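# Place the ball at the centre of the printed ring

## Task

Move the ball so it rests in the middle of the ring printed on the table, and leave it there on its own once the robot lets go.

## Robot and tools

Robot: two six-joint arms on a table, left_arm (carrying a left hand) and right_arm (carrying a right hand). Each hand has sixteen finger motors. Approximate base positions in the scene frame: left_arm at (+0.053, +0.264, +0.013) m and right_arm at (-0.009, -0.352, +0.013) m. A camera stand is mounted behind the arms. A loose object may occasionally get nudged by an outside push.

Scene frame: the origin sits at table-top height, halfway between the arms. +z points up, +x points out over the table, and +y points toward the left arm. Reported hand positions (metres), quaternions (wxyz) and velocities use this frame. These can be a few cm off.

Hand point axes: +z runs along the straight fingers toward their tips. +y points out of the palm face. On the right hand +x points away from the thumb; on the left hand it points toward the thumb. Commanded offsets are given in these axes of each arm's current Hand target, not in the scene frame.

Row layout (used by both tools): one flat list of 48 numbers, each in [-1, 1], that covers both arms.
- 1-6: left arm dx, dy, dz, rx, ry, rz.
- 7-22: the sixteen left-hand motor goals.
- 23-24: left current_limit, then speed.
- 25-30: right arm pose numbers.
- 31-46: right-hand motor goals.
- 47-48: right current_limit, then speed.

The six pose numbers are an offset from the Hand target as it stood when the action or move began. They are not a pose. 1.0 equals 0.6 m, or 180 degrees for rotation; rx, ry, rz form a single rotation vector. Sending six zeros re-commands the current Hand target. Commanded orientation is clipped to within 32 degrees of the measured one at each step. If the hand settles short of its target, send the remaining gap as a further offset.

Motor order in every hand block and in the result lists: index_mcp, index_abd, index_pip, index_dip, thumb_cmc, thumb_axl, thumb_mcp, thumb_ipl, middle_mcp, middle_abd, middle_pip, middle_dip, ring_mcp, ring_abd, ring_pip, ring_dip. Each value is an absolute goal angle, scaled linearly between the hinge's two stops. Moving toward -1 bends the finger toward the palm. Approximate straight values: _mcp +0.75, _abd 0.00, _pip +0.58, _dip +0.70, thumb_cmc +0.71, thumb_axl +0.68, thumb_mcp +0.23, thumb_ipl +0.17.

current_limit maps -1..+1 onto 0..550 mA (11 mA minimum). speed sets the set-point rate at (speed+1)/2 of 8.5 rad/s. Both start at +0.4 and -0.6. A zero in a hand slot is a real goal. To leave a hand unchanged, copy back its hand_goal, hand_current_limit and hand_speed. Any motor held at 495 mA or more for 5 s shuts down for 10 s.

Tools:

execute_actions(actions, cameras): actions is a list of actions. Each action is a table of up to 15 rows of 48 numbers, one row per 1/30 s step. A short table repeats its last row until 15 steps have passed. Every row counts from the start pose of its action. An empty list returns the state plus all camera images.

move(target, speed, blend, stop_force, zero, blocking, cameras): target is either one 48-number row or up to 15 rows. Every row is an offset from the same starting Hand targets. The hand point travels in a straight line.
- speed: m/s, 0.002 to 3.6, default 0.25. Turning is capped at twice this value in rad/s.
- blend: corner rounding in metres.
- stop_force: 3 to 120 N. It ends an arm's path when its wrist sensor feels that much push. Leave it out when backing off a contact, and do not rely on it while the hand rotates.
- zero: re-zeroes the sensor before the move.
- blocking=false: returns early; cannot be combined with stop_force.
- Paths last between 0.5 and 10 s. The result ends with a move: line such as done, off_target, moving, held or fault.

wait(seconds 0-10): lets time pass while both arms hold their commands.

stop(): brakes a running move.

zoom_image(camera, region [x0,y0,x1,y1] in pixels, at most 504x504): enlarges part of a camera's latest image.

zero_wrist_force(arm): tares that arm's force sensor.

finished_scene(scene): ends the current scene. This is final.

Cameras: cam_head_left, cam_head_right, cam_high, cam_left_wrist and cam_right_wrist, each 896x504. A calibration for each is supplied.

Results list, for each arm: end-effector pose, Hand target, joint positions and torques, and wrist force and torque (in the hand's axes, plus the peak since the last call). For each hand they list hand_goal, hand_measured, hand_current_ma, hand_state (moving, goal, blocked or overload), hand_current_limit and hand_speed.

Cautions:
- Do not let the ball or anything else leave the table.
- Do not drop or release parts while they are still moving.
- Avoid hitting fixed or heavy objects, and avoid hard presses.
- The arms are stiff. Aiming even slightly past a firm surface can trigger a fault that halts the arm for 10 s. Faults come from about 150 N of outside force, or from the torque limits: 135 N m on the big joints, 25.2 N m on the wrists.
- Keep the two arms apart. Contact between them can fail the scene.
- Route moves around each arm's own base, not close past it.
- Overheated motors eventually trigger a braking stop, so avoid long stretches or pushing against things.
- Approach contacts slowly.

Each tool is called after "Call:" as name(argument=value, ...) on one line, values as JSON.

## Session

Call:
execute_actions(actions=[])

Scene clock: 0.00 s.
left_arm: end_effector_position=(+0.4358, +0.5576, +0.2346) hand_goal=(+0.754, +0.000, +0.576, +0.696, +0.714, +0.678, +0.226, +0.168, +0.754, +0.000, +0.576, +0.696, +0.754, +0.000, +0.576, +0.696) hand_measured=(+0.754, +0.000, +0.576, +0.696, +0.714, +0.678, +0.226, +0.168, +0.754, +0.000, +0.576, +0.696, +0.754, +0.000, +0.576, +0.696) hand_current_ma=(+0, +0, +0, +0, +0, +0, +0, +0, +0, +0, +0, +0, +0, +0, +0, +0) hand_state=(goal, goal, goal, goal, goal, goal, goal, goal, goal, goal, goal, goal, goal, goal, goal, goal) hand_current_limit=0.40 hand_speed=-0.60 end_effector_quat_wxyz=(+0.131, +0.687, -0.715, -0.004) | right_arm: end_effector_position=(+0.2090, -0.7910, +0.3237) hand_goal=(+0.754, +0.000, +0.576, +0.696, +0.714, +0.678, +0.226, +0.168, +0.754, +0.000, +0.576, +0.696, +0.754, +0.000, +0.576, +0.696) hand_measured=(+0.754, +0.000, +0.576, +0.696, +0.714, +0.678, +0.226, +0.168, +0.754, +0.000, +0.576, +0.696, +0.754, +0.000, +0.576, +0.696) hand_current_ma=(+0, +0, +0, +0, +0, +0, +0, +0, +0, +0, +0, +0, +0, +0, +0, +0) hand_state=(goal, goal, goal, goal, goal, goal, goal, goal, goal, goal, goal, goal, goal, goal, goal, goal) hand_current_limit=0.40 hand_speed=-0.60 end_effector_quat_wxyz=(-0.169, +0.723, +0.613, +0.272)
Joint positions: left_arm=[3.973 -1.894 -1.549 -1.531 1.594 -2.286] | right_arm=[-1.647 -1.435 1.499 -0.997 -1.427 -1.527]
Joint velocities: within noise
Joint torques (N m): no reading
Wrist force (N): no reading
Wrist torque (N m): no reading
Wrist force, peak (N): no reading
Hand target: left_arm +0.4358, +0.5576, +0.2346; +0.131, +0.687, -0.715, -0.004 | right_arm +0.2090, -0.7910, +0.3237; -0.169, +0.723, +0.613, +0.272
camera_calibration:
cam_left_wrist: T_world_to_cam=[[0.606485, 0.757005, -0.243147, -0.669804], [0.681657, -0.337625, 0.649118, -0.303769], [0.409293, -0.559423, -0.720781, 0.430659], [0, 0, 0, 1]] pos_world=[0.437027, 0.645406, 0.344732]
cam_right_wrist: T_world_to_cam=[[0.53601, -0.742494, -0.401742, -0.536519], [-0.680537, -0.661628, 0.314829, -0.537059], [-0.499562, 0.104649, -0.859934, 0.589914], [0, 0, 0, 1]] pos_world=[0.21679, -0.815429, 0.460826]

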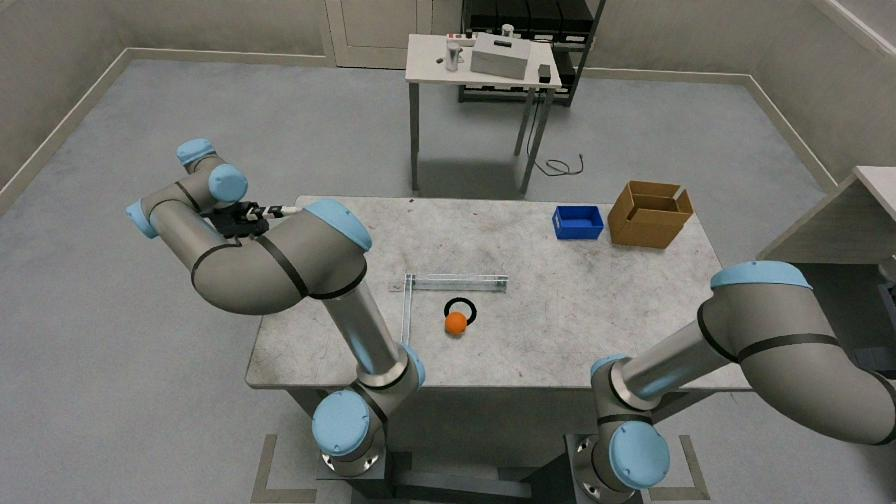

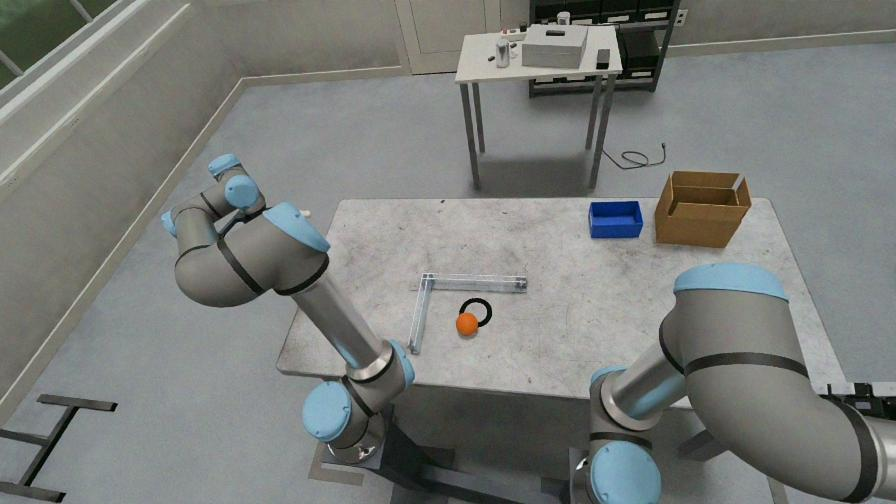

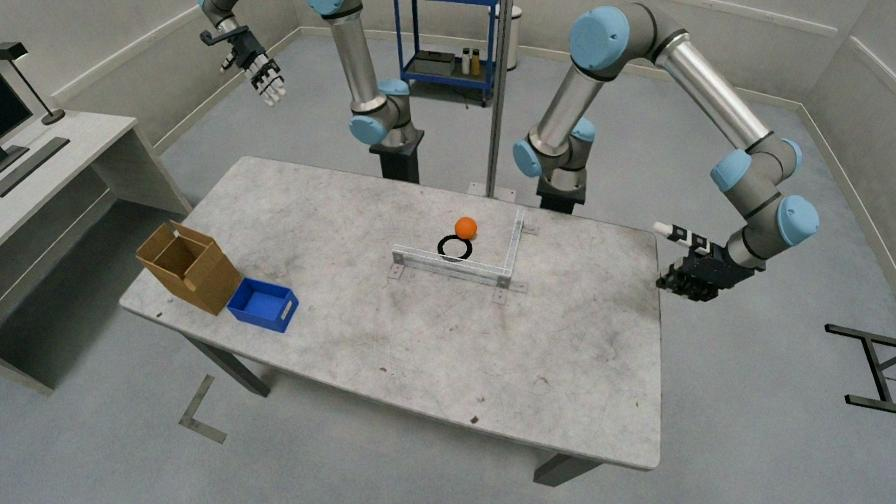

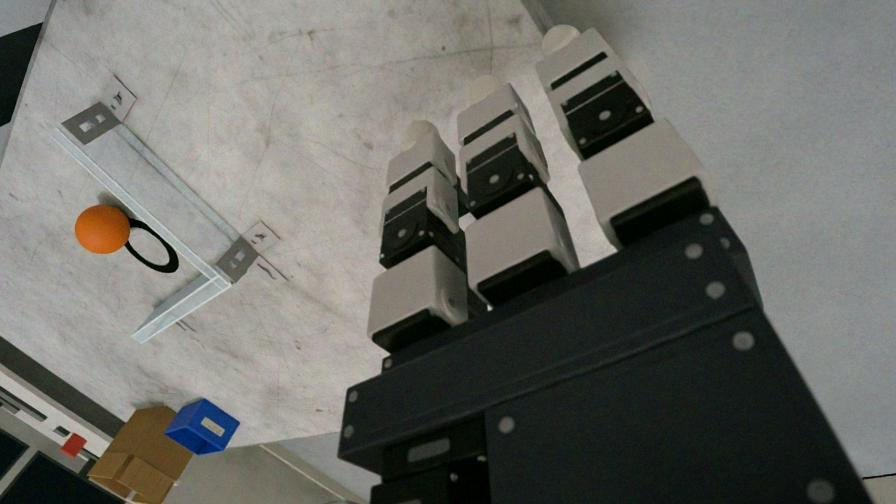

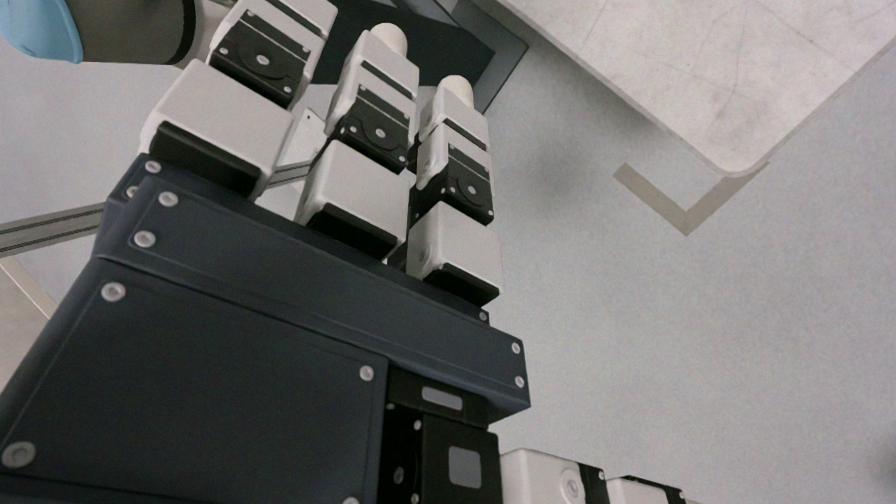

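Call:
zoom_image(camera="cam_high", region=[387, 190, 547, 310])

Call:
zoom_image(camera="cam_head_left", region=[390, 260, 520, 350])

Call:
zoom_image(camera="cam_head_right", region=[400, 260, 540, 360])

Scaled by 3.150 from the camera's 896x504 image, which has a finer 1280x720 frame.

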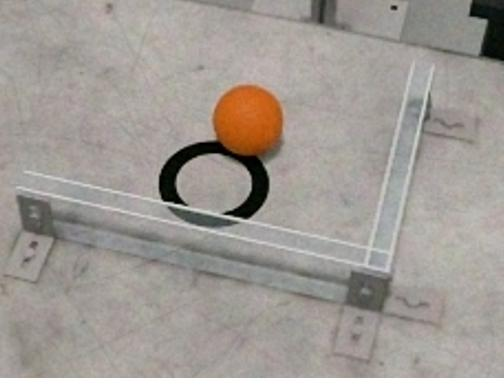

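Scaled by 3.877 from the camera's 896x504 image, which has a finer 1280x720 frame.

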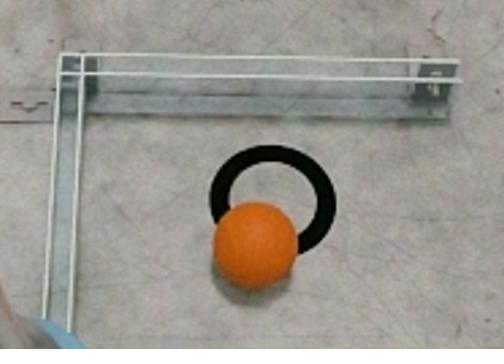

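Scaled by 3.600 from the camera's 896x504 image, which has a finer 1280x720 frame.

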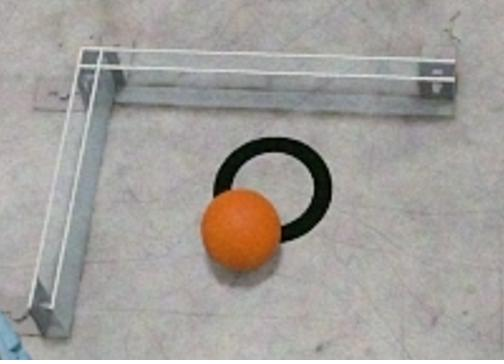

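Call:
move(target=[0.82765,0.08045,0.30002,0.3880,-0.3149,-0.4551,0.50,0,-0.445,0.623,-0.507,0.677,0.22,0.0054,0.99,0,-0.883,-0.464,0.99,0,-0.883,-0.464,0.0,-0.6, 0,0,0,0,0,0,0.754,0,0.576,0.696,0.714,0.678,0.226,0.168,0.754,0,0.576,0.696,0.754,0,0.576,0.696,0.4,-0.6], speed=0.6, cameras=["all"])

Call:
zoom_image(camera="cam_high", region=[417, 190, 517, 290])

Scene clock: 7.13 s.
left_arm: end_effector_position=(+0.3425, +0.0409, +0.1596) hand_goal=(+0.500, +0.000, -0.444, +0.624, -0.506, +0.678, +0.220, +0.006, +0.990, +0.000, -0.882, -0.464, +0.990, +0.000, -0.882, -0.464) hand_measured=(+0.496, +0.000, -0.440, +0.628, -0.506, +0.678, +0.218, +0.006, +0.986, +0.000, -0.878, -0.460, +0.986, +0.000, -0.878, -0.462) hand_current_ma=(-3, +0, +3, +3, +0, +0, -2, +1, -4, +0, +3, +2, -4, +0, +3, +2) hand_state=(goal, goal, goal, goal, goal, goal, goal, goal, goal, goal, goal, goal, goal, goal, goal, goal) hand_current_limit=0.00 hand_speed=-0.60 end_effector_quat_wxyz=(-0.574, +0.819, +0.000, +0.000) | right_arm: end_effector_position=(+0.2090, -0.7910, +0.3237) hand_goal=(+0.754, +0.000, +0.576, +0.696, +0.714, +0.678, +0.226, +0.168, +0.754, +0.000, +0.576, +0.696, +0.754, +0.000, +0.576, +0.696) hand_measured=(+0.754, +0.000, +0.576, +0.696, +0.714, +0.678, +0.224, +0.168, +0.754, +0.000, +0.576, +0.696, +0.754, +0.000, +0.576, +0.696) hand_current_ma=(-4, +0, +4, +0, +1, -4, -7, -2, -4, +0, +4, +0, -4, +0, +4, +0) hand_state=(goal, goal, goal, goal, goal, goal, goal, goal, goal, goal, goal, goal, goal, goal, goal, goal) hand_current_limit=0.40 hand_speed=-0.60 end_effector_quat_wxyz=(-0.169, +0.723, +0.613, +0.272)
Joint positions: left_arm=[2.438 -1.755 -1.887 -2.136 2.358 -5.91] | right_arm=[-1.647 -1.435 1.499 -0.997 -1.427 -1.527]
Joint torques (N m): left_arm=[-13.39 13.44 27.8 -1.91 -1.81 -1.81] | right_arm=[0.85 -28.33 -21.4 -0.8 0.26 0.13]
Wrist force (N): left_arm=[0.7 -1.9 1.0] | right_arm=[-0.1 0.2 -0.3]
Wrist torque (N m): left_arm=[-0.29 -0.07 0.18] | right_arm=[0.06 0.01 0.00]
Wrist force, peak (N): left_arm=[0.9 -1.9 1.0] | right_arm=[-0.4 0.7 0.2]
Hand target: left_arm +0.3425, +0.0409, +0.1596; -0.574, +0.819, +0.000, +0.000 | right_arm +0.2090, -0.7910, +0.3237; -0.169, +0.723, +0.613, +0.272
Off the commanded pose: left_arm 0.000 m, 0 deg | right_arm 0.000 m, 0 deg.
move: done; limits=paced
camera_calibration:
cam_left_wrist: T_world_to_cam=[[-0.801663, 0.191411, 0.566302, 0.135948], [0.434154, -0.46477, 0.771686, -0.295527], [0.410909, 0.864495, 0.289487, -0.0943782], [0, 0, 0, 1]] pos_world=[0.276069, -0.0817843, 0.178388]
cam_right_wrist: T_world_to_cam=[[0.53601, -0.742494, -0.401742, -0.536519], [-0.680537, -0.661628, 0.314829, -0.537059], [-0.499562, 0.104649, -0.859934, 0.589914], [0, 0, 0, 1]] pos_world=[0.21679, -0.815429, 0.460826]

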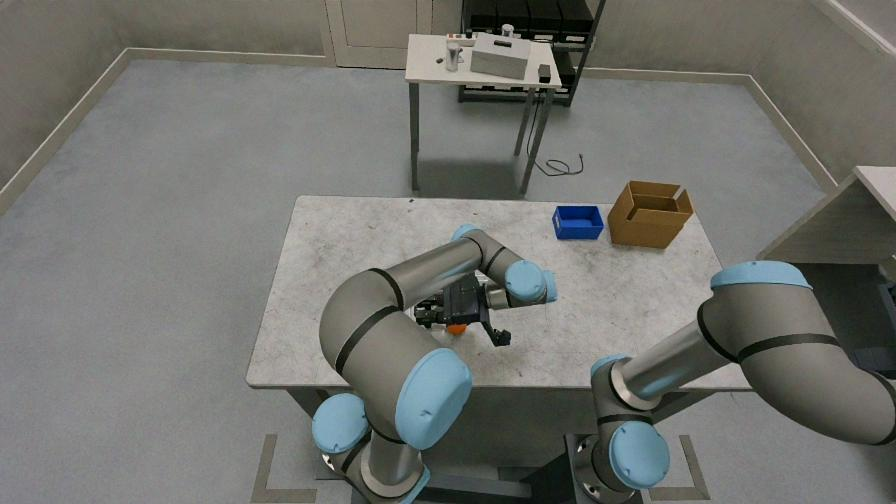

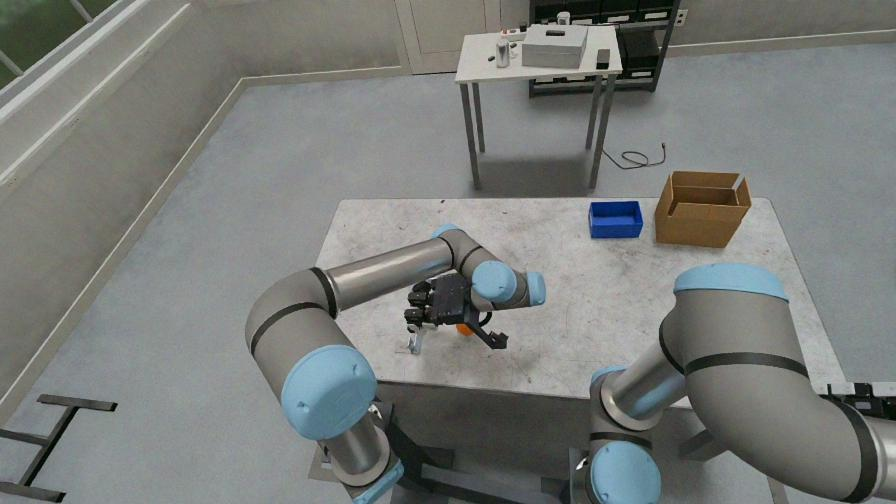

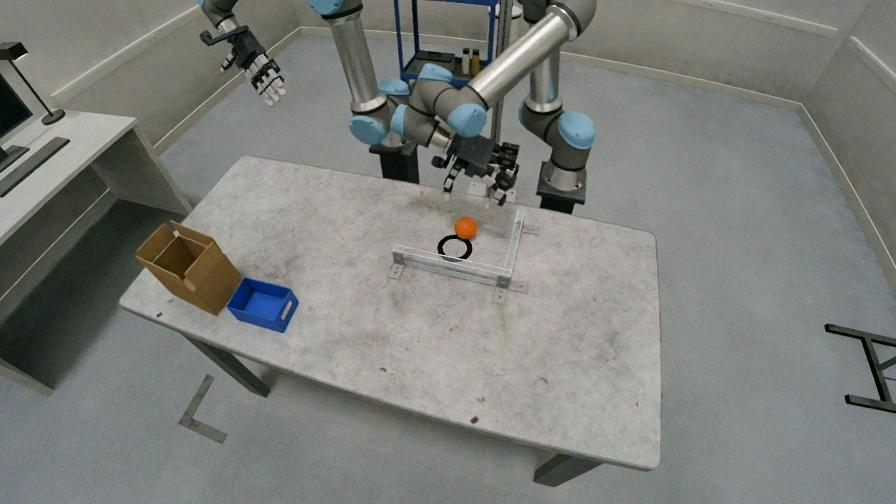

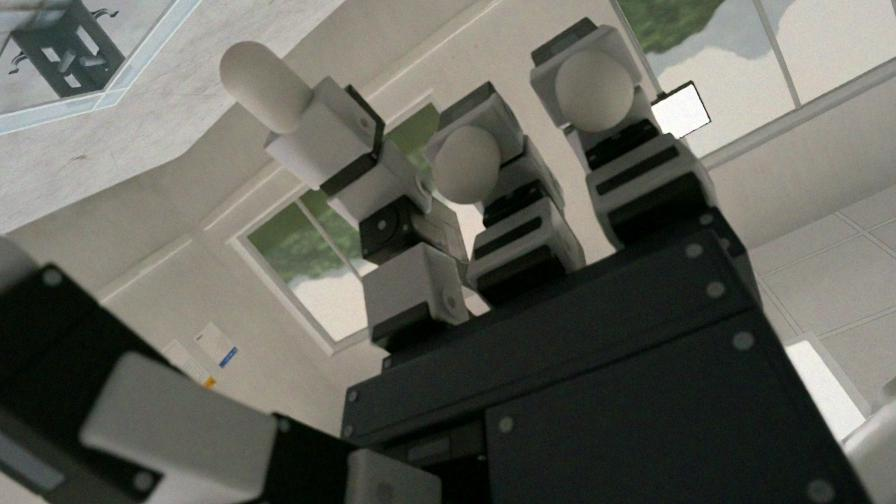

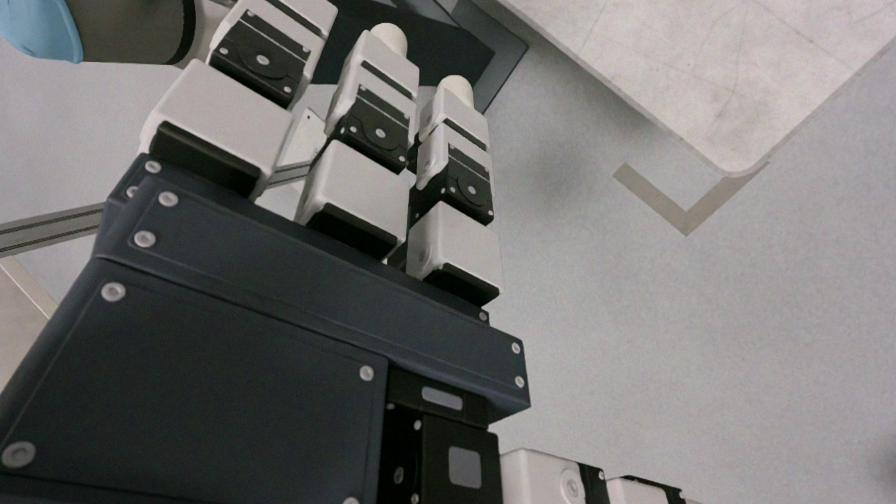

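Scaled by 5.040 from the camera's 896x504 image, which has a finer 1280x720 frame.

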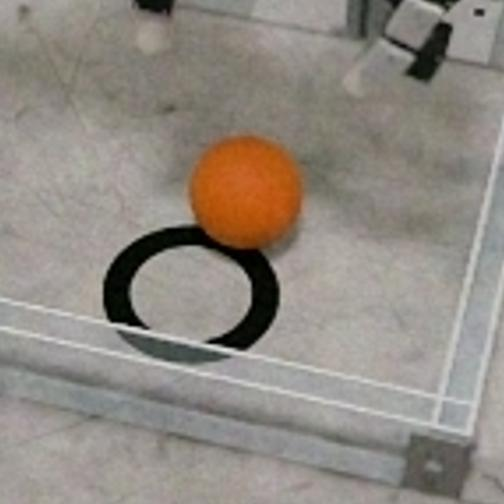

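Call:
move(target=[[0,0.11,0.04,0,0,0,0.50,0,-0.445,0.623,-0.507,0.677,0.22,0.0054,0.99,0,-0.883,-0.464,0.99,0,-0.883,-0.464,0.0,-0.6, 0,0,0,0,0,0,0.754,0,0.576,0.696,0.714,0.678,0.226,0.168,0.754,0,0.576,0.696,0.754,0,0.576,0.696,0.4,-0.6],[0.0008,0.1623,0.0590,0,0,0,0.50,0,-0.445,0.623,-0.507,0.677,0.22,0.0054,0.99,0,-0.883,-0.464,0.99,0,-0.883,-0.464,0.0,-0.6, 0,0,0,0,0,0,0.754,0,0.576,0.696,0.714,0.678,0.226,0.168,0.754,0,0.576,0.696,0.754,0,0.576,0.696,0.4,-0.6]], speed=[0.15,0.06], blend=[0.01,0], stop_force=6, cameras=["cam_high"])

Call:
zoom_image(camera="cam_high", region=[425, 190, 505, 270])

Scene clock: 9.80 s.
left_arm: end_effector_position=(+0.3430, +0.0410, +0.0560) hand_goal=(+0.500, +0.000, -0.444, +0.624, -0.506, +0.678, +0.220, +0.006, +0.990, +0.000, -0.882, -0.464, +0.990, +0.000, -0.882, -0.464) hand_measured=(+0.496, +0.000, -0.440, +0.628, -0.506, +0.678, +0.218, +0.006, +0.984, +0.000, -0.878, -0.460, +0.986, +0.000, -0.878, -0.462) hand_current_ma=(-3, +0, +3, +2, +0, +0, -2, +1, -5, +0, +3, +2, -4, +0, +3, +2) hand_state=(goal, goal, goal, goal, goal, goal, goal, goal, goal, goal, goal, goal, goal, goal, goal, goal) hand_current_limit=0.00 hand_speed=-0.60 end_effector_quat_wxyz=(-0.574, +0.819, +0.000, +0.000) | right_arm: end_effector_position=(+0.2090, -0.7910, +0.3237) hand_goal=(+0.754, +0.000, +0.576, +0.696, +0.714, +0.678, +0.226, +0.168, +0.754, +0.000, +0.576, +0.696, +0.754, +0.000, +0.576, +0.696) hand_measured=(+0.754, +0.000, +0.576, +0.696, +0.714, +0.678, +0.224, +0.168, +0.754, +0.000, +0.576, +0.696, +0.754, +0.000, +0.576, +0.696) hand_current_ma=(-4, +0, +4, +0, +1, -4, -7, -2, -4, +0, +4, +0, -4, +0, +4, +0) hand_state=(goal, goal, goal, goal, goal, goal, goal, goal, goal, goal, goal, goal, goal, goal, goal, goal) hand_current_limit=0.40 hand_speed=-0.60 end_effector_quat_wxyz=(-0.169, +0.723, +0.613, +0.272)
Joint positions: left_arm=[2.438 -1.912 -2.005 -1.861 2.359 -5.909] | right_arm=[-1.647 -1.435 1.499 -0.997 -1.427 -1.527]
Joint torques (N m): left_arm=[12.02 15.14 5.02 1.65 2.19 1.95] | right_arm=[1.84 -28.88 -21.43 -0.91 0.34 0.14]
Wrist force (N): left_arm=[0.7 -1.7 0.9] | right_arm=[0.1 0.4 0.1]
Wrist torque (N m): left_arm=[-0.27 -0.07 0.00] | right_arm=[0.03 -0.02 0.02]
Wrist force, peak (N): left_arm=[0.9 -2.6 0.6] | right_arm=[-0.4 0.4 -0.4]
Hand target: left_arm +0.3430, +0.0410, +0.0560; -0.574, +0.819, +0.000, +0.000 | right_arm +0.2090, -0.7910, +0.3237; -0.169, +0.723, +0.613, +0.272
Off the commanded pose: left_arm 0.000 m, 0 deg | right_arm 0.000 m, 0 deg.
move: done
Images, in order (width x height): cam_high 896x504.

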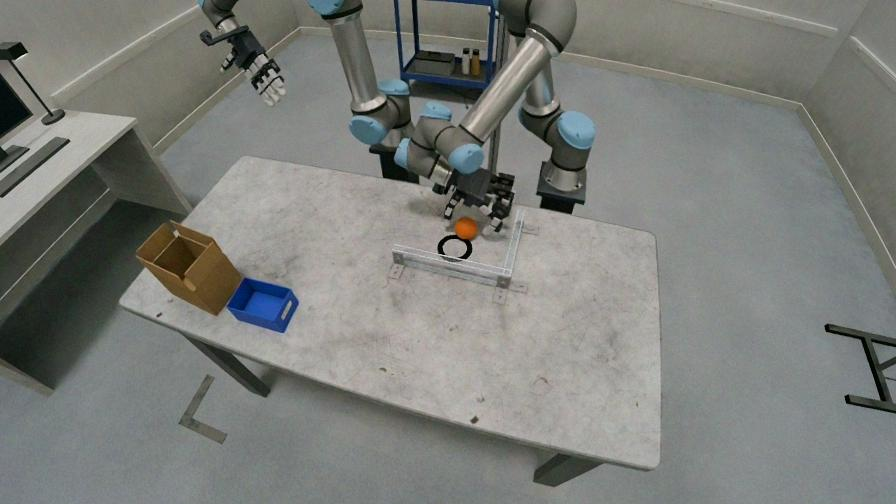

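Scaled by 6.300 from the camera's 896x504 image, which has a finer 1280x720 frame.

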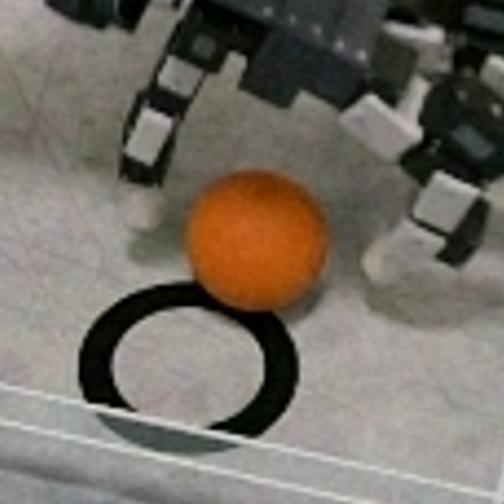

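Call:
move(target=[[0.0058,0,0,0,0,0,0.50,0,-0.445,0.623,-0.507,0.677,0.22,0.0054,0.99,0,-0.883,-0.464,0.99,0,-0.883,-0.464,0.0,-0.93, 0,0,0,0,0,0,0.754,0,0.576,0.696,0.714,0.678,0.226,0.168,0.754,0,0.576,0.696,0.754,0,0.576,0.696,0.4,-0.6],[0.0058,0,0,0,0,0,0.30,0,-0.445,0.623,-0.507,0.677,0.107,0.0054,0.99,0,-0.883,-0.464,0.99,0,-0.883,-0.464,0.0,-0.93, 0,0,0,0,0,0,0.754,0,0.576,0.696,0.714,0.678,0.226,0.168,0.754,0,0.576,0.696,0.754,0,0.576,0.696,0.4,-0.6]], speed=0.02, cameras=["cam_high"])

Call:
zoom_image(camera="cam_high", region=[425, 190, 505, 270])

Scene clock: 11.47 s.
left_arm: end_effector_position=(+0.3465, +0.0410, +0.0560) hand_goal=(+0.300, +0.000, -0.444, +0.624, -0.506, +0.678, +0.108, +0.006, +0.990, +0.000, -0.882, -0.464, +0.990, +0.000, -0.882, -0.464) hand_measured=(+0.376, +0.000, -0.436, +0.628, -0.506, +0.678, +0.128, +0.008, +0.984, +0.000, -0.878, -0.460, +0.986, +0.000, -0.878, -0.462) hand_current_ma=(+121, +0, +8, +3, +0, +0, +43, +2, -5, +0, +3, +2, -4, +0, +3, +2) hand_state=(moving, goal, goal, goal, goal, goal, goal, goal, goal, goal, goal, goal, goal, goal, goal, goal) hand_current_limit=0.00 hand_speed=-0.93 end_effector_quat_wxyz=(-0.574, +0.819, +0.000, +0.000) | right_arm: end_effector_position=(+0.2090, -0.7910, +0.3237) hand_goal=(+0.754, +0.000, +0.576, +0.696, +0.714, +0.678, +0.226, +0.168, +0.754, +0.000, +0.576, +0.696, +0.754, +0.000, +0.576, +0.696) hand_measured=(+0.754, +0.000, +0.576, +0.696, +0.714, +0.678, +0.224, +0.168, +0.754, +0.000, +0.576, +0.696, +0.754, +0.000, +0.576, +0.696) hand_current_ma=(-4, +0, +4, +0, +1, -4, -7, -2, -4, +0, +4, +0, -4, +0, +4, +0) hand_state=(goal, goal, goal, goal, goal, goal, goal, goal, goal, goal, goal, goal, goal, goal, goal, goal) hand_current_limit=0.40 hand_speed=-0.60 end_effector_quat_wxyz=(-0.169, +0.723, +0.613, +0.272)
Joint positions: left_arm=[2.443 -1.916 -2 -1.86 2.363 -5.906] | right_arm=[-1.647 -1.435 1.499 -0.997 -1.427 -1.527]
Joint torques (N m): left_arm=[12.22 16.6 24.75 1.61 2.14 1.92] | right_arm=[2.56 -28.39 -20.73 -0.85 0.4 0.06]
Wrist force (N): left_arm=[0.5 -4.0 1.5] | right_arm=[-0.1 0.1 0.0]
Wrist torque (N m): left_arm=[-0.33 -0.06 -0.04] | right_arm=[0.01 0.01 0.00]
Wrist force, peak (N): left_arm=[0.5 -4.0 1.5] | right_arm=[-0.6 0.6 0.0]
Hand target: left_arm +0.3465, +0.0410, +0.0560; -0.574, +0.819, +0.000, +0.000 | right_arm +0.2090, -0.7910, +0.3237; -0.169, +0.723, +0.613, +0.272
Off the commanded pose: left_arm 0.000 m, 0 deg | right_arm 0.000 m, 0 deg.
move: done
Images, in order (width x height): cam_high 896x504.

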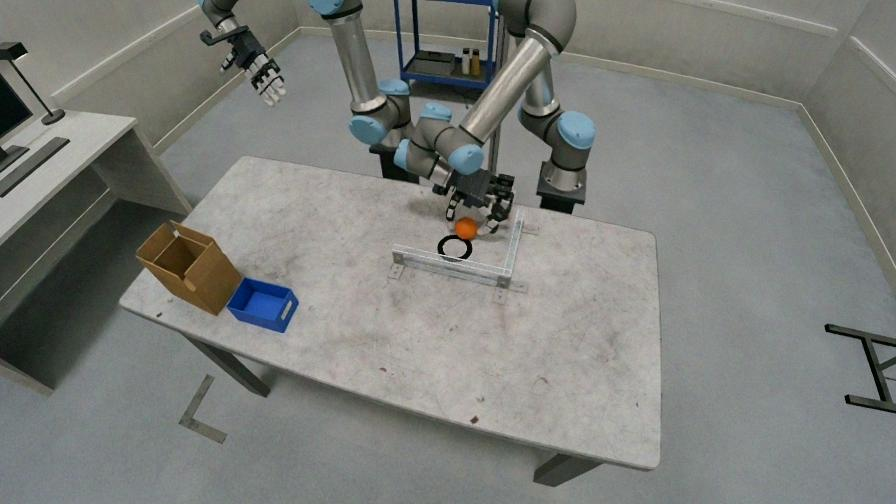

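Scaled by 6.300 from the camera's 896x504 image, which has a finer 1280x720 frame.

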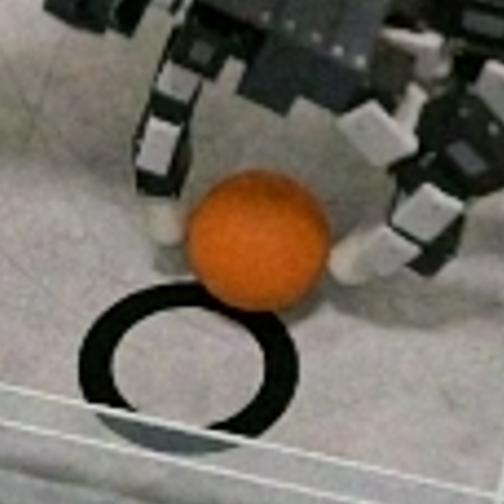

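Call:
move(target=[[0,-0.00627,-0.00228,0,0,0,0.30,0,-0.445,0.623,-0.507,0.677,0.107,0.0054,0.99,0,-0.883,-0.464,0.99,0,-0.883,-0.464,0.0,-0.93, 0,0,0,0,0,0,0.754,0,0.576,0.696,0.714,0.678,0.226,0.168,0.754,0,0.576,0.696,0.754,0,0.576,0.696,0.4,-0.6],[0.0943,0.00353,-0.02923,0,0,0,0.30,0,-0.445,0.623,-0.507,0.677,0.107,0.0054,0.99,0,-0.883,-0.464,0.99,0,-0.883,-0.464,0.0,-0.93, 0,0,0,0,0,0,0.754,0,0.576,0.696,0.714,0.678,0.226,0.168,0.754,0,0.576,0.696,0.754,0,0.576,0.696,0.4,-0.6]], speed=[0.03,0.06], blend=[0.001,0], cameras=["cam_high"])

Call:
zoom_image(camera="cam_high", region=[415, 210, 495, 290])

Scene clock: 13.40 s.
left_arm: end_effector_position=(+0.4029, +0.0238, +0.0600) hand_goal=(+0.300, +0.000, -0.444, +0.624, -0.506, +0.678, +0.108, +0.006, +0.990, +0.000, -0.882, -0.464, +0.990, +0.000, -0.882, -0.464) hand_measured=(+0.354, +0.000, -0.420, +0.636, -0.506, +0.678, +0.128, +0.016, +0.984, +0.000, -0.878, -0.460, +0.986, +0.000, -0.878, -0.462) hand_current_ma=(+136, +0, +40, +15, +0, +0, +43, +15, -5, +0, +3, +2, -4, +0, +3, +2) hand_state=(blocked, goal, blocked, goal, goal, goal, blocked, goal, goal, goal, goal, goal, goal, goal, goal, goal) hand_current_limit=0.00 hand_speed=-0.93 end_effector_quat_wxyz=(-0.574, +0.819, +0.000, +0.000) | right_arm: end_effector_position=(+0.2090, -0.7910, +0.3237) hand_goal=(+0.754, +0.000, +0.576, +0.696, +0.714, +0.678, +0.226, +0.168, +0.754, +0.000, +0.576, +0.696, +0.754, +0.000, +0.576, +0.696) hand_measured=(+0.754, +0.000, +0.576, +0.696, +0.714, +0.678, +0.224, +0.168, +0.754, +0.000, +0.576, +0.696, +0.754, +0.000, +0.576, +0.696) hand_current_ma=(-4, +0, +4, +0, +1, -4, -7, -2, -4, +0, +4, +0, -4, +0, +4, +0) hand_state=(goal, goal, goal, goal, goal, goal, goal, goal, goal, goal, goal, goal, goal, goal, goal, goal) hand_current_limit=0.40 hand_speed=-0.60 end_effector_quat_wxyz=(-0.169, +0.723, +0.613, +0.272)
Joint positions: left_arm=[2.489 -1.997 -1.865 -1.891 2.403 -5.873] | right_arm=[-1.647 -1.435 1.499 -0.997 -1.427 -1.527]
Joint torques (N m): left_arm=[11.81 22.63 23.92 -1.74 2.38 1.97] | right_arm=[0.71 -28.5 -21.5 -0.81 0.45 -0.01]
Wrist force (N): left_arm=[0.7 0.1 1.4] | right_arm=[-0.3 0.5 -0.1]
Wrist torque (N m): left_arm=[-0.15 -0.08 0.03] | right_arm=[0.07 0.03 -0.01]
Wrist force, peak (N): left_arm=[0.7 -4.6 1.2] | right_arm=[0.1 0.6 0.4]
Hand target: left_arm +0.4030, +0.0238, +0.0600; -0.574, +0.819, +0.000, +0.000 | right_arm +0.2090, -0.7910, +0.3237; -0.169, +0.723, +0.613, +0.272
Off the commanded pose: left_arm 0.000 m, 0 deg | right_arm 0.000 m, 0 deg.
move: done
Images, in order (width x height): cam_high 896x504.

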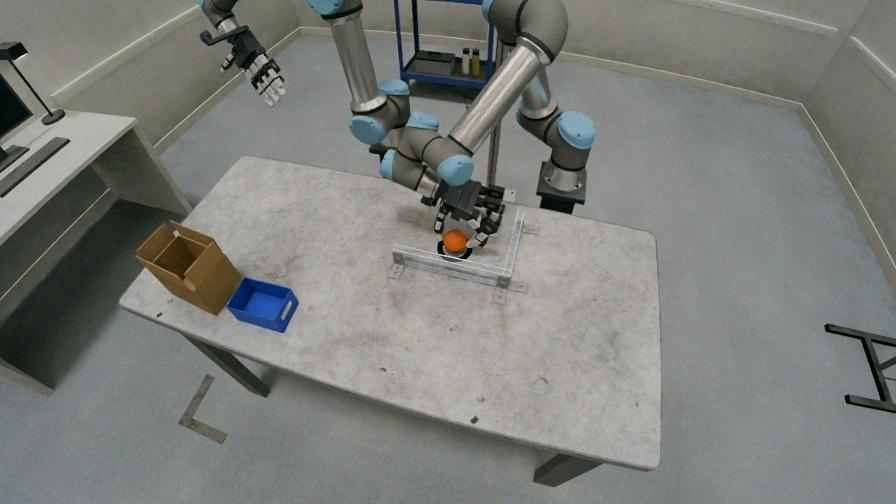

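Scaled by 6.300 from the camera's 896x504 image, which has a finer 1280x720 frame.

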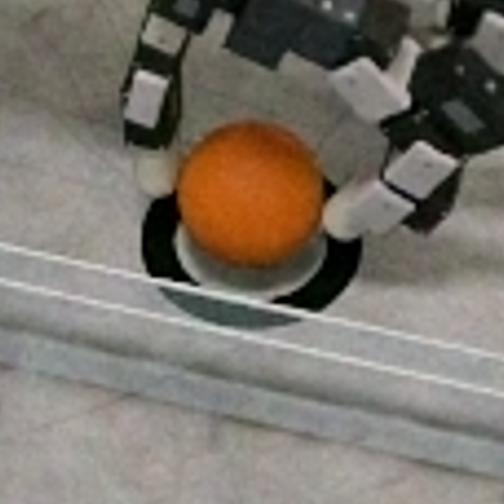

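Call:
move(target=[0,0.00533,0.00337,0,0,0,0.30,0,-0.445,0.623,-0.507,0.677,0.107,0.0054,0.99,0,-0.883,-0.464,0.99,0,-0.883,-0.464,0.0,-0.93, 0,0,0,0,0,0,0.754,0,0.576,0.696,0.714,0.678,0.226,0.168,0.754,0,0.576,0.696,0.754,0,0.576,0.696,0.4,-0.6], speed=0.015, cameras=["cam_high"])

Call:
zoom_image(camera="cam_high", region=[425, 220, 485, 280])

Scene clock: 14.47 s.
left_arm: end_effector_position=(+0.4031, +0.0245, +0.0564) hand_goal=(+0.300, +0.000, -0.444, +0.624, -0.506, +0.678, +0.108, +0.006, +0.990, +0.000, -0.882, -0.464, +0.990, +0.000, -0.882, -0.464) hand_measured=(+0.354, +0.000, -0.420, +0.636, -0.506, +0.678, +0.128, +0.016, +0.984, +0.000, -0.878, -0.460, +0.986, +0.000, -0.878, -0.462) hand_current_ma=(+136, +0, +40, +15, +0, +0, +45, +15, -5, +0, +3, +2, -4, +0, +3, +2) hand_state=(blocked, goal, blocked, goal, goal, goal, blocked, goal, goal, goal, goal, goal, goal, goal, goal, goal) hand_current_limit=0.00 hand_speed=-0.93 end_effector_quat_wxyz=(-0.574, +0.819, +0.000, +0.000) | right_arm: end_effector_position=(+0.2090, -0.7910, +0.3237) hand_goal=(+0.754, +0.000, +0.576, +0.696, +0.714, +0.678, +0.226, +0.168, +0.754, +0.000, +0.576, +0.696, +0.754, +0.000, +0.576, +0.696) hand_measured=(+0.754, +0.000, +0.576, +0.696, +0.714, +0.678, +0.224, +0.168, +0.754, +0.000, +0.576, +0.696, +0.754, +0.000, +0.576, +0.696) hand_current_ma=(-4, +0, +4, +0, +1, -4, -7, -2, -4, +0, +4, +0, -4, +0, +4, +0) hand_state=(goal, goal, goal, goal, goal, goal, goal, goal, goal, goal, goal, goal, goal, goal, goal, goal) hand_current_limit=0.40 hand_speed=-0.60 end_effector_quat_wxyz=(-0.169, +0.723, +0.613, +0.272)
Joint positions: left_arm=[2.49 -2.001 -1.869 -1.881 2.404 -5.872] | right_arm=[-1.647 -1.435 1.499 -0.997 -1.427 -1.527]
Joint torques (N m): left_arm=[11.64 21.42 5.77 1.51 2.26 2.25] | right_arm=[3.07 -27.63 -21.17 -0.8 0.53 0.11]
Wrist force (N): left_arm=[0.8 -4.0 0.1] | right_arm=[-0.4 0.5 0.4]
Wrist torque (N m): left_arm=[-0.39 -0.07 -0.02] | right_arm=[0.03 0.04 -0.03]
Wrist force, peak (N): left_arm=[0.8 -4.5 0.3] | right_arm=[-0.4 0.5 0.4]
Hand target: left_arm +0.4030, +0.0246, +0.0563; -0.574, +0.819, +0.000, +0.000 | right_arm +0.2090, -0.7910, +0.3237; -0.169, +0.723, +0.613, +0.272
Off the commanded pose: left_arm 0.000 m, 0 deg | right_arm 0.000 m, 0 deg.
move: done
Images, in order (width x height): cam_high 896x504.

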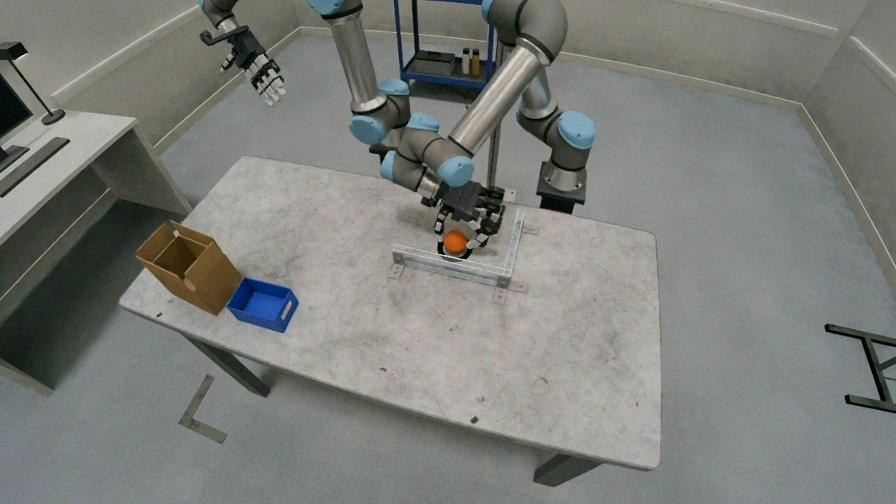

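Scaled by 8.400 from the camera's 896x504 image, which has a finer 1280x720 frame.

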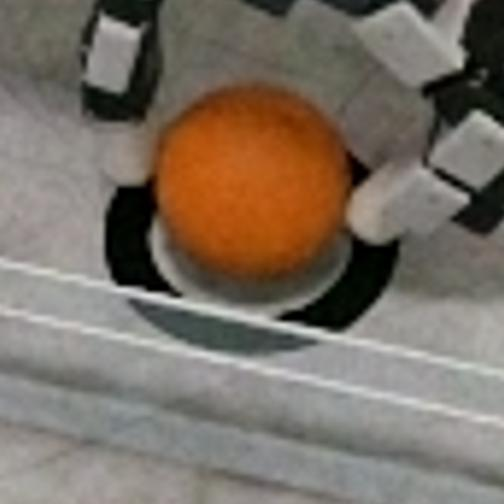

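Call:
move(target=[[0,0,0,0,0,0,0.325,0,-0.445,0.623,-0.507,0.677,0.107,0.0054,0.99,0,-0.883,-0.464,0.99,0,-0.883,-0.464,0.0,-0.96, 0,0,0,0,0,0,0.754,0,0.576,0.696,0.714,0.678,0.226,0.168,0.754,0,0.576,0.696,0.754,0,0.576,0.696,0.4,-0.6],[0,0,0,0,0,0,0.50,0,-0.445,0.623,-0.507,0.677,0.22,0.0054,0.99,0,-0.883,-0.464,0.99,0,-0.883,-0.464,0.0,-0.96, 0,0,0,0,0,0,0.754,0,0.576,0.696,0.714,0.678,0.226,0.168,0.754,0,0.576,0.696,0.754,0,0.576,0.696,0.4,-0.6]], speed=0.015, cameras=["cam_high"])

Call:
zoom_image(camera="cam_high", region=[425, 220, 485, 280])

Scene clock: 16.97 s.
left_arm: end_effector_position=(+0.4030, +0.0246, +0.0563) hand_goal=(+0.500, +0.000, -0.444, +0.624, -0.506, +0.678, +0.220, +0.006, +0.990, +0.000, -0.882, -0.464, +0.990, +0.000, -0.882, -0.464) hand_measured=(+0.484, +0.000, -0.440, +0.628, -0.506, +0.678, +0.216, +0.008, +0.984, +0.000, -0.878, -0.460, +0.986, +0.000, -0.878, -0.462) hand_current_ma=(-23, +0, +3, +3, +0, +0, -5, +2, -5, +0, +3, +2, -4, +0, +3, +2) hand_state=(goal, goal, goal, goal, goal, goal, goal, goal, goal, goal, goal, goal, goal, goal, goal, goal) hand_current_limit=0.00 hand_speed=-0.96 end_effector_quat_wxyz=(-0.574, +0.819, +0.000, +0.000) | right_arm: end_effector_position=(+0.2090, -0.7910, +0.3237) hand_goal=(+0.754, +0.000, +0.576, +0.696, +0.714, +0.678, +0.226, +0.168, +0.754, +0.000, +0.576, +0.696, +0.754, +0.000, +0.576, +0.696) hand_measured=(+0.754, +0.000, +0.576, +0.696, +0.714, +0.678, +0.224, +0.168, +0.754, +0.000, +0.576, +0.696, +0.754, +0.000, +0.576, +0.696) hand_current_ma=(-4, +0, +4, +0, +1, -4, -7, -2, -4, +0, +4, +0, -4, +0, +4, +0) hand_state=(goal, goal, goal, goal, goal, goal, goal, goal, goal, goal, goal, goal, goal, goal, goal, goal) hand_current_limit=0.40 hand_speed=-0.60 end_effector_quat_wxyz=(-0.169, +0.723, +0.613, +0.272)
Joint positions: left_arm=[2.49 -2.002 -1.87 -1.88 2.404 -5.872] | right_arm=[-1.647 -1.435 1.499 -0.997 -1.427 -1.527]
Joint torques (N m): left_arm=[11.54 25.38 10.2 1.9 2.14 1.28] | right_arm=[1.99 -29.03 -21.71 -0.78 0.43 0.01]
Wrist force (N): left_arm=[0.6 -1.7 0.8] | right_arm=[-0.1 -0.2 0.1]
Wrist torque (N m): left_arm=[-0.25 -0.06 0.00] | right_arm=[-0.04 -0.01 -0.01]
Wrist force, peak (N): left_arm=[0.6 -4.5 0.0] | right_arm=[-0.1 0.4 0.5]
Hand target: left_arm +0.4030, +0.0246, +0.0563; -0.574, +0.819, +0.000, +0.000 | right_arm +0.2090, -0.7910, +0.3237; -0.169, +0.723, +0.613, +0.272
Off the commanded pose: left_arm 0.000 m, 0 deg | right_arm 0.000 m, 0 deg.
move: done
Images, in order (width x height): cam_high 896x504.

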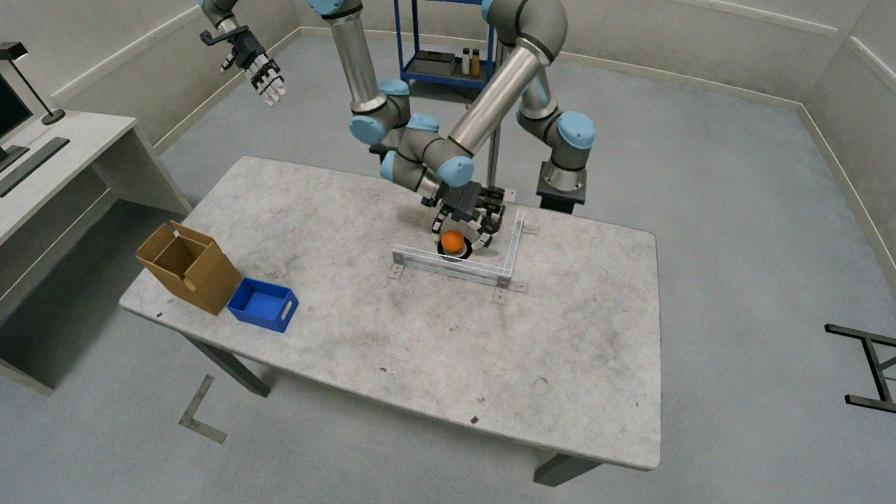

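Scaled by 8.400 from the camera's 896x504 image, which has a finer 1280x720 frame.

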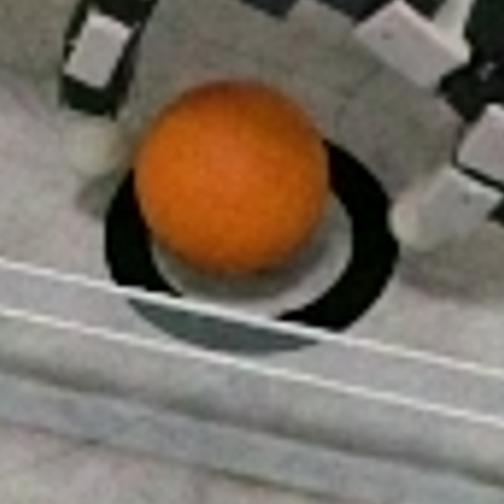

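Call:
wait(seconds=0.2, cameras=["cam_high"])

Call:
zoom_image(camera="cam_high", region=[425, 220, 485, 280])

Scene clock: 17.53 s.
left_arm: end_effector_position=(+0.4030, +0.0246, +0.0563) hand_goal=(+0.500, +0.000, -0.444, +0.624, -0.506, +0.678, +0.220, +0.006, +0.990, +0.000, -0.882, -0.464, +0.990, +0.000, -0.882, -0.464) hand_measured=(+0.484, +0.000, -0.440, +0.628, -0.506, +0.678, +0.216, +0.008, +0.984, +0.000, -0.878, -0.460, +0.986, +0.000, -0.878, -0.462) hand_current_ma=(-23, +0, +3, +3, +0, +0, -5, +2, -5, +0, +3, +2, -4, +0, +3, +2) hand_state=(goal, goal, goal, goal, goal, goal, goal, goal, goal, goal, goal, goal, goal, goal, goal, goal) hand_current_limit=0.00 hand_speed=-0.96 end_effector_quat_wxyz=(-0.574, +0.819, +0.000, +0.000) | right_arm: end_effector_position=(+0.2090, -0.7910, +0.3237) hand_goal=(+0.754, +0.000, +0.576, +0.696, +0.714, +0.678, +0.226, +0.168, +0.754, +0.000, +0.576, +0.696, +0.754, +0.000, +0.576, +0.696) hand_measured=(+0.754, +0.000, +0.576, +0.696, +0.714, +0.678, +0.224, +0.168, +0.754, +0.000, +0.576, +0.696, +0.754, +0.000, +0.576, +0.696) hand_current_ma=(-4, +0, +4, +0, +1, -4, -7, -2, -4, +0, +4, +0, -4, +0, +4, +0) hand_state=(goal, goal, goal, goal, goal, goal, goal, goal, goal, goal, goal, goal, goal, goal, goal, goal) hand_current_limit=0.40 hand_speed=-0.60 end_effector_quat_wxyz=(-0.169, +0.723, +0.613, +0.272)
Joint positions: left_arm=[2.49 -2.002 -1.87 -1.88 2.404 -5.872] | right_arm=[-1.647 -1.435 1.499 -0.997 -1.427 -1.527]
Joint torques (N m): left_arm=[11.11 28.74 11.37 2 2.07 1.14] | right_arm=[2.19 -28.13 -21.2 -0.75 0.41 0.11]
Wrist force (N): left_arm=[0.8 -1.8 1.0] | right_arm=[-0.2 0.1 0.1]
Wrist torque (N m): left_arm=[-0.28 -0.09 0.01] | right_arm=[-0.01 0.02 -0.02]
Wrist force, peak (N): left_arm=[0.9 -1.8 0.9] | right_arm=[0.3 0.6 -0.1]
Hand target: left_arm +0.4030, +0.0246, +0.0563; -0.574, +0.819, +0.000, +0.000 | right_arm +0.2090, -0.7910, +0.3237; -0.169, +0.723, +0.613, +0.272
Off the commanded pose: left_arm 0.000 m, 0 deg | right_arm 0.000 m, 0 deg.
wait: 0.20 s; at rest from the start
Images, in order (width x height): cam_high 896x504.

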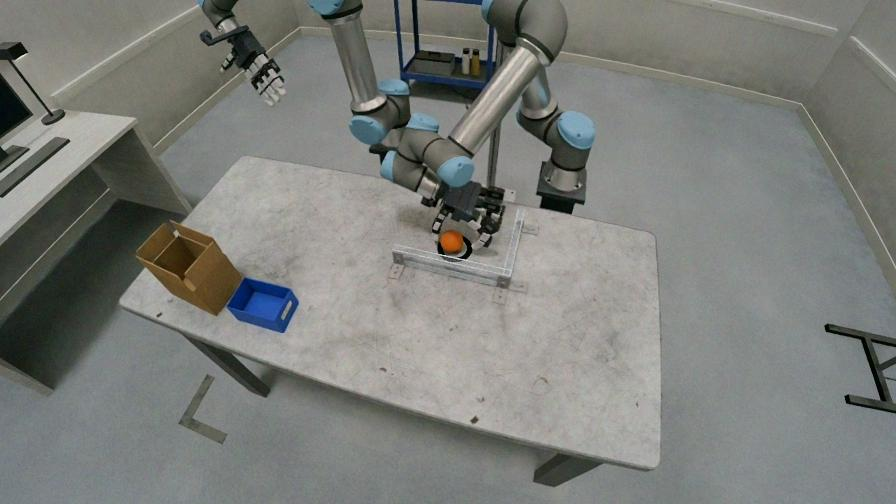

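Scaled by 8.400 from the camera's 896x504 image, which has a finer 1280x720 frame.

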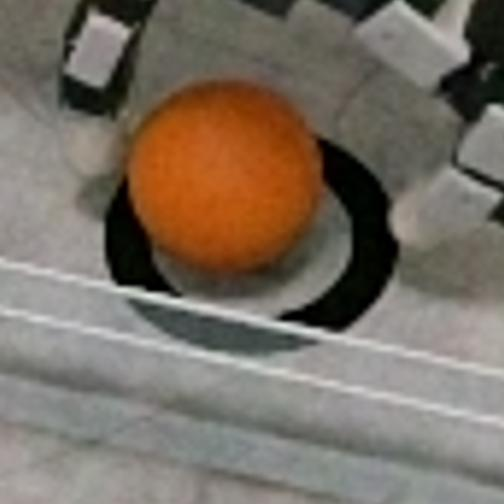

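Call:
move(target=[0,0,0,0,0,0,0.33,0,-0.445,0.623,-0.507,0.677,0.113,0.0054,0.99,0,-0.883,-0.464,0.99,0,-0.883,-0.464,0.0,-0.95, 0,0,0,0,0,0,0.754,0,0.576,0.696,0.714,0.678,0.226,0.168,0.754,0,0.576,0.696,0.754,0,0.576,0.696,0.4,-0.6], speed=0.015, cameras=["cam_high"])

Call:
zoom_image(camera="cam_high", region=[425, 220, 485, 280])

Scene clock: 18.80 s.
left_arm: end_effector_position=(+0.4030, +0.0246, +0.0563) hand_goal=(+0.330, +0.000, -0.444, +0.624, -0.506, +0.678, +0.114, +0.006, +0.990, +0.000, -0.882, -0.464, +0.990, +0.000, -0.882, -0.464) hand_measured=(+0.380, +0.000, -0.438, +0.628, -0.506, +0.678, +0.126, +0.008, +0.984, +0.000, -0.878, -0.460, +0.986, +0.000, -0.878, -0.462) hand_current_ma=(+67, +0, +6, +3, +0, +0, +21, +2, -5, +0, +3, +2, -4, +0, +3, +2) hand_state=(moving, goal, goal, goal, goal, goal, goal, goal, goal, goal, goal, goal, goal, goal, goal, goal) hand_current_limit=0.00 hand_speed=-0.95 end_effector_quat_wxyz=(-0.574, +0.819, +0.000, +0.000) | right_arm: end_effector_position=(+0.2090, -0.7910, +0.3237) hand_goal=(+0.754, +0.000, +0.576, +0.696, +0.714, +0.678, +0.226, +0.168, +0.754, +0.000, +0.576, +0.696, +0.754, +0.000, +0.576, +0.696) hand_measured=(+0.754, +0.000, +0.576, +0.696, +0.714, +0.678, +0.224, +0.168, +0.754, +0.000, +0.576, +0.696, +0.754, +0.000, +0.576, +0.696) hand_current_ma=(-4, +0, +4, +0, +1, -4, -7, -2, -4, +0, +4, +0, -4, +0, +4, +0) hand_state=(goal, goal, goal, goal, goal, goal, goal, goal, goal, goal, goal, goal, goal, goal, goal, goal) hand_current_limit=0.40 hand_speed=-0.60 end_effector_quat_wxyz=(-0.169, +0.723, +0.613, +0.272)
Joint positions: left_arm=[2.49 -2.002 -1.87 -1.88 2.404 -5.872] | right_arm=[-1.647 -1.435 1.499 -0.997 -1.427 -1.527]
Joint torques (N m): left_arm=[10.96 33.84 15.67 1.59 1.92 0.45] | right_arm=[1.33 -28.82 -20.71 -0.86 0.58 0.14]
Wrist force (N): left_arm=[0.9 -3.0 1.5] | right_arm=[-0.2 0.4 -0.2]
Wrist torque (N m): left_arm=[-0.29 -0.10 0.01] | right_arm=[0.08 0.02 0.00]
Wrist force, peak (N): left_arm=[0.9 -3.0 1.5] | right_arm=[-0.3 0.7 0.1]
Hand target: left_arm +0.4030, +0.0246, +0.0563; -0.574, +0.819, +0.000, +0.000 | right_arm +0.2090, -0.7910, +0.3237; -0.169, +0.723, +0.613, +0.272
Off the commanded pose: left_arm 0.000 m, 0 deg | right_arm 0.000 m, 0 deg.
move: done
Images, in order (width x height): cam_high 896x504.

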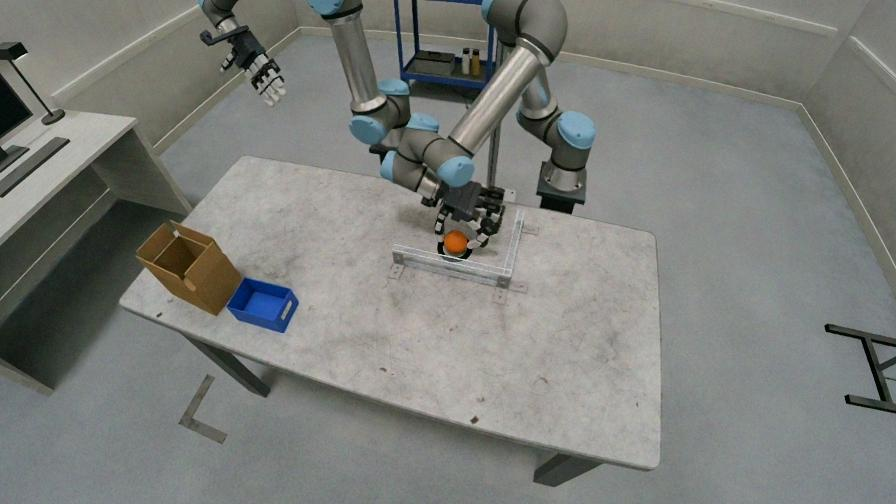

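Scaled by 8.400 from the camera's 896x504 image, which has a finer 1280x720 frame.

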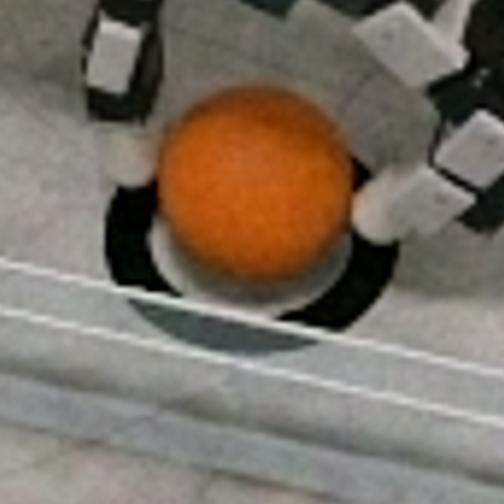

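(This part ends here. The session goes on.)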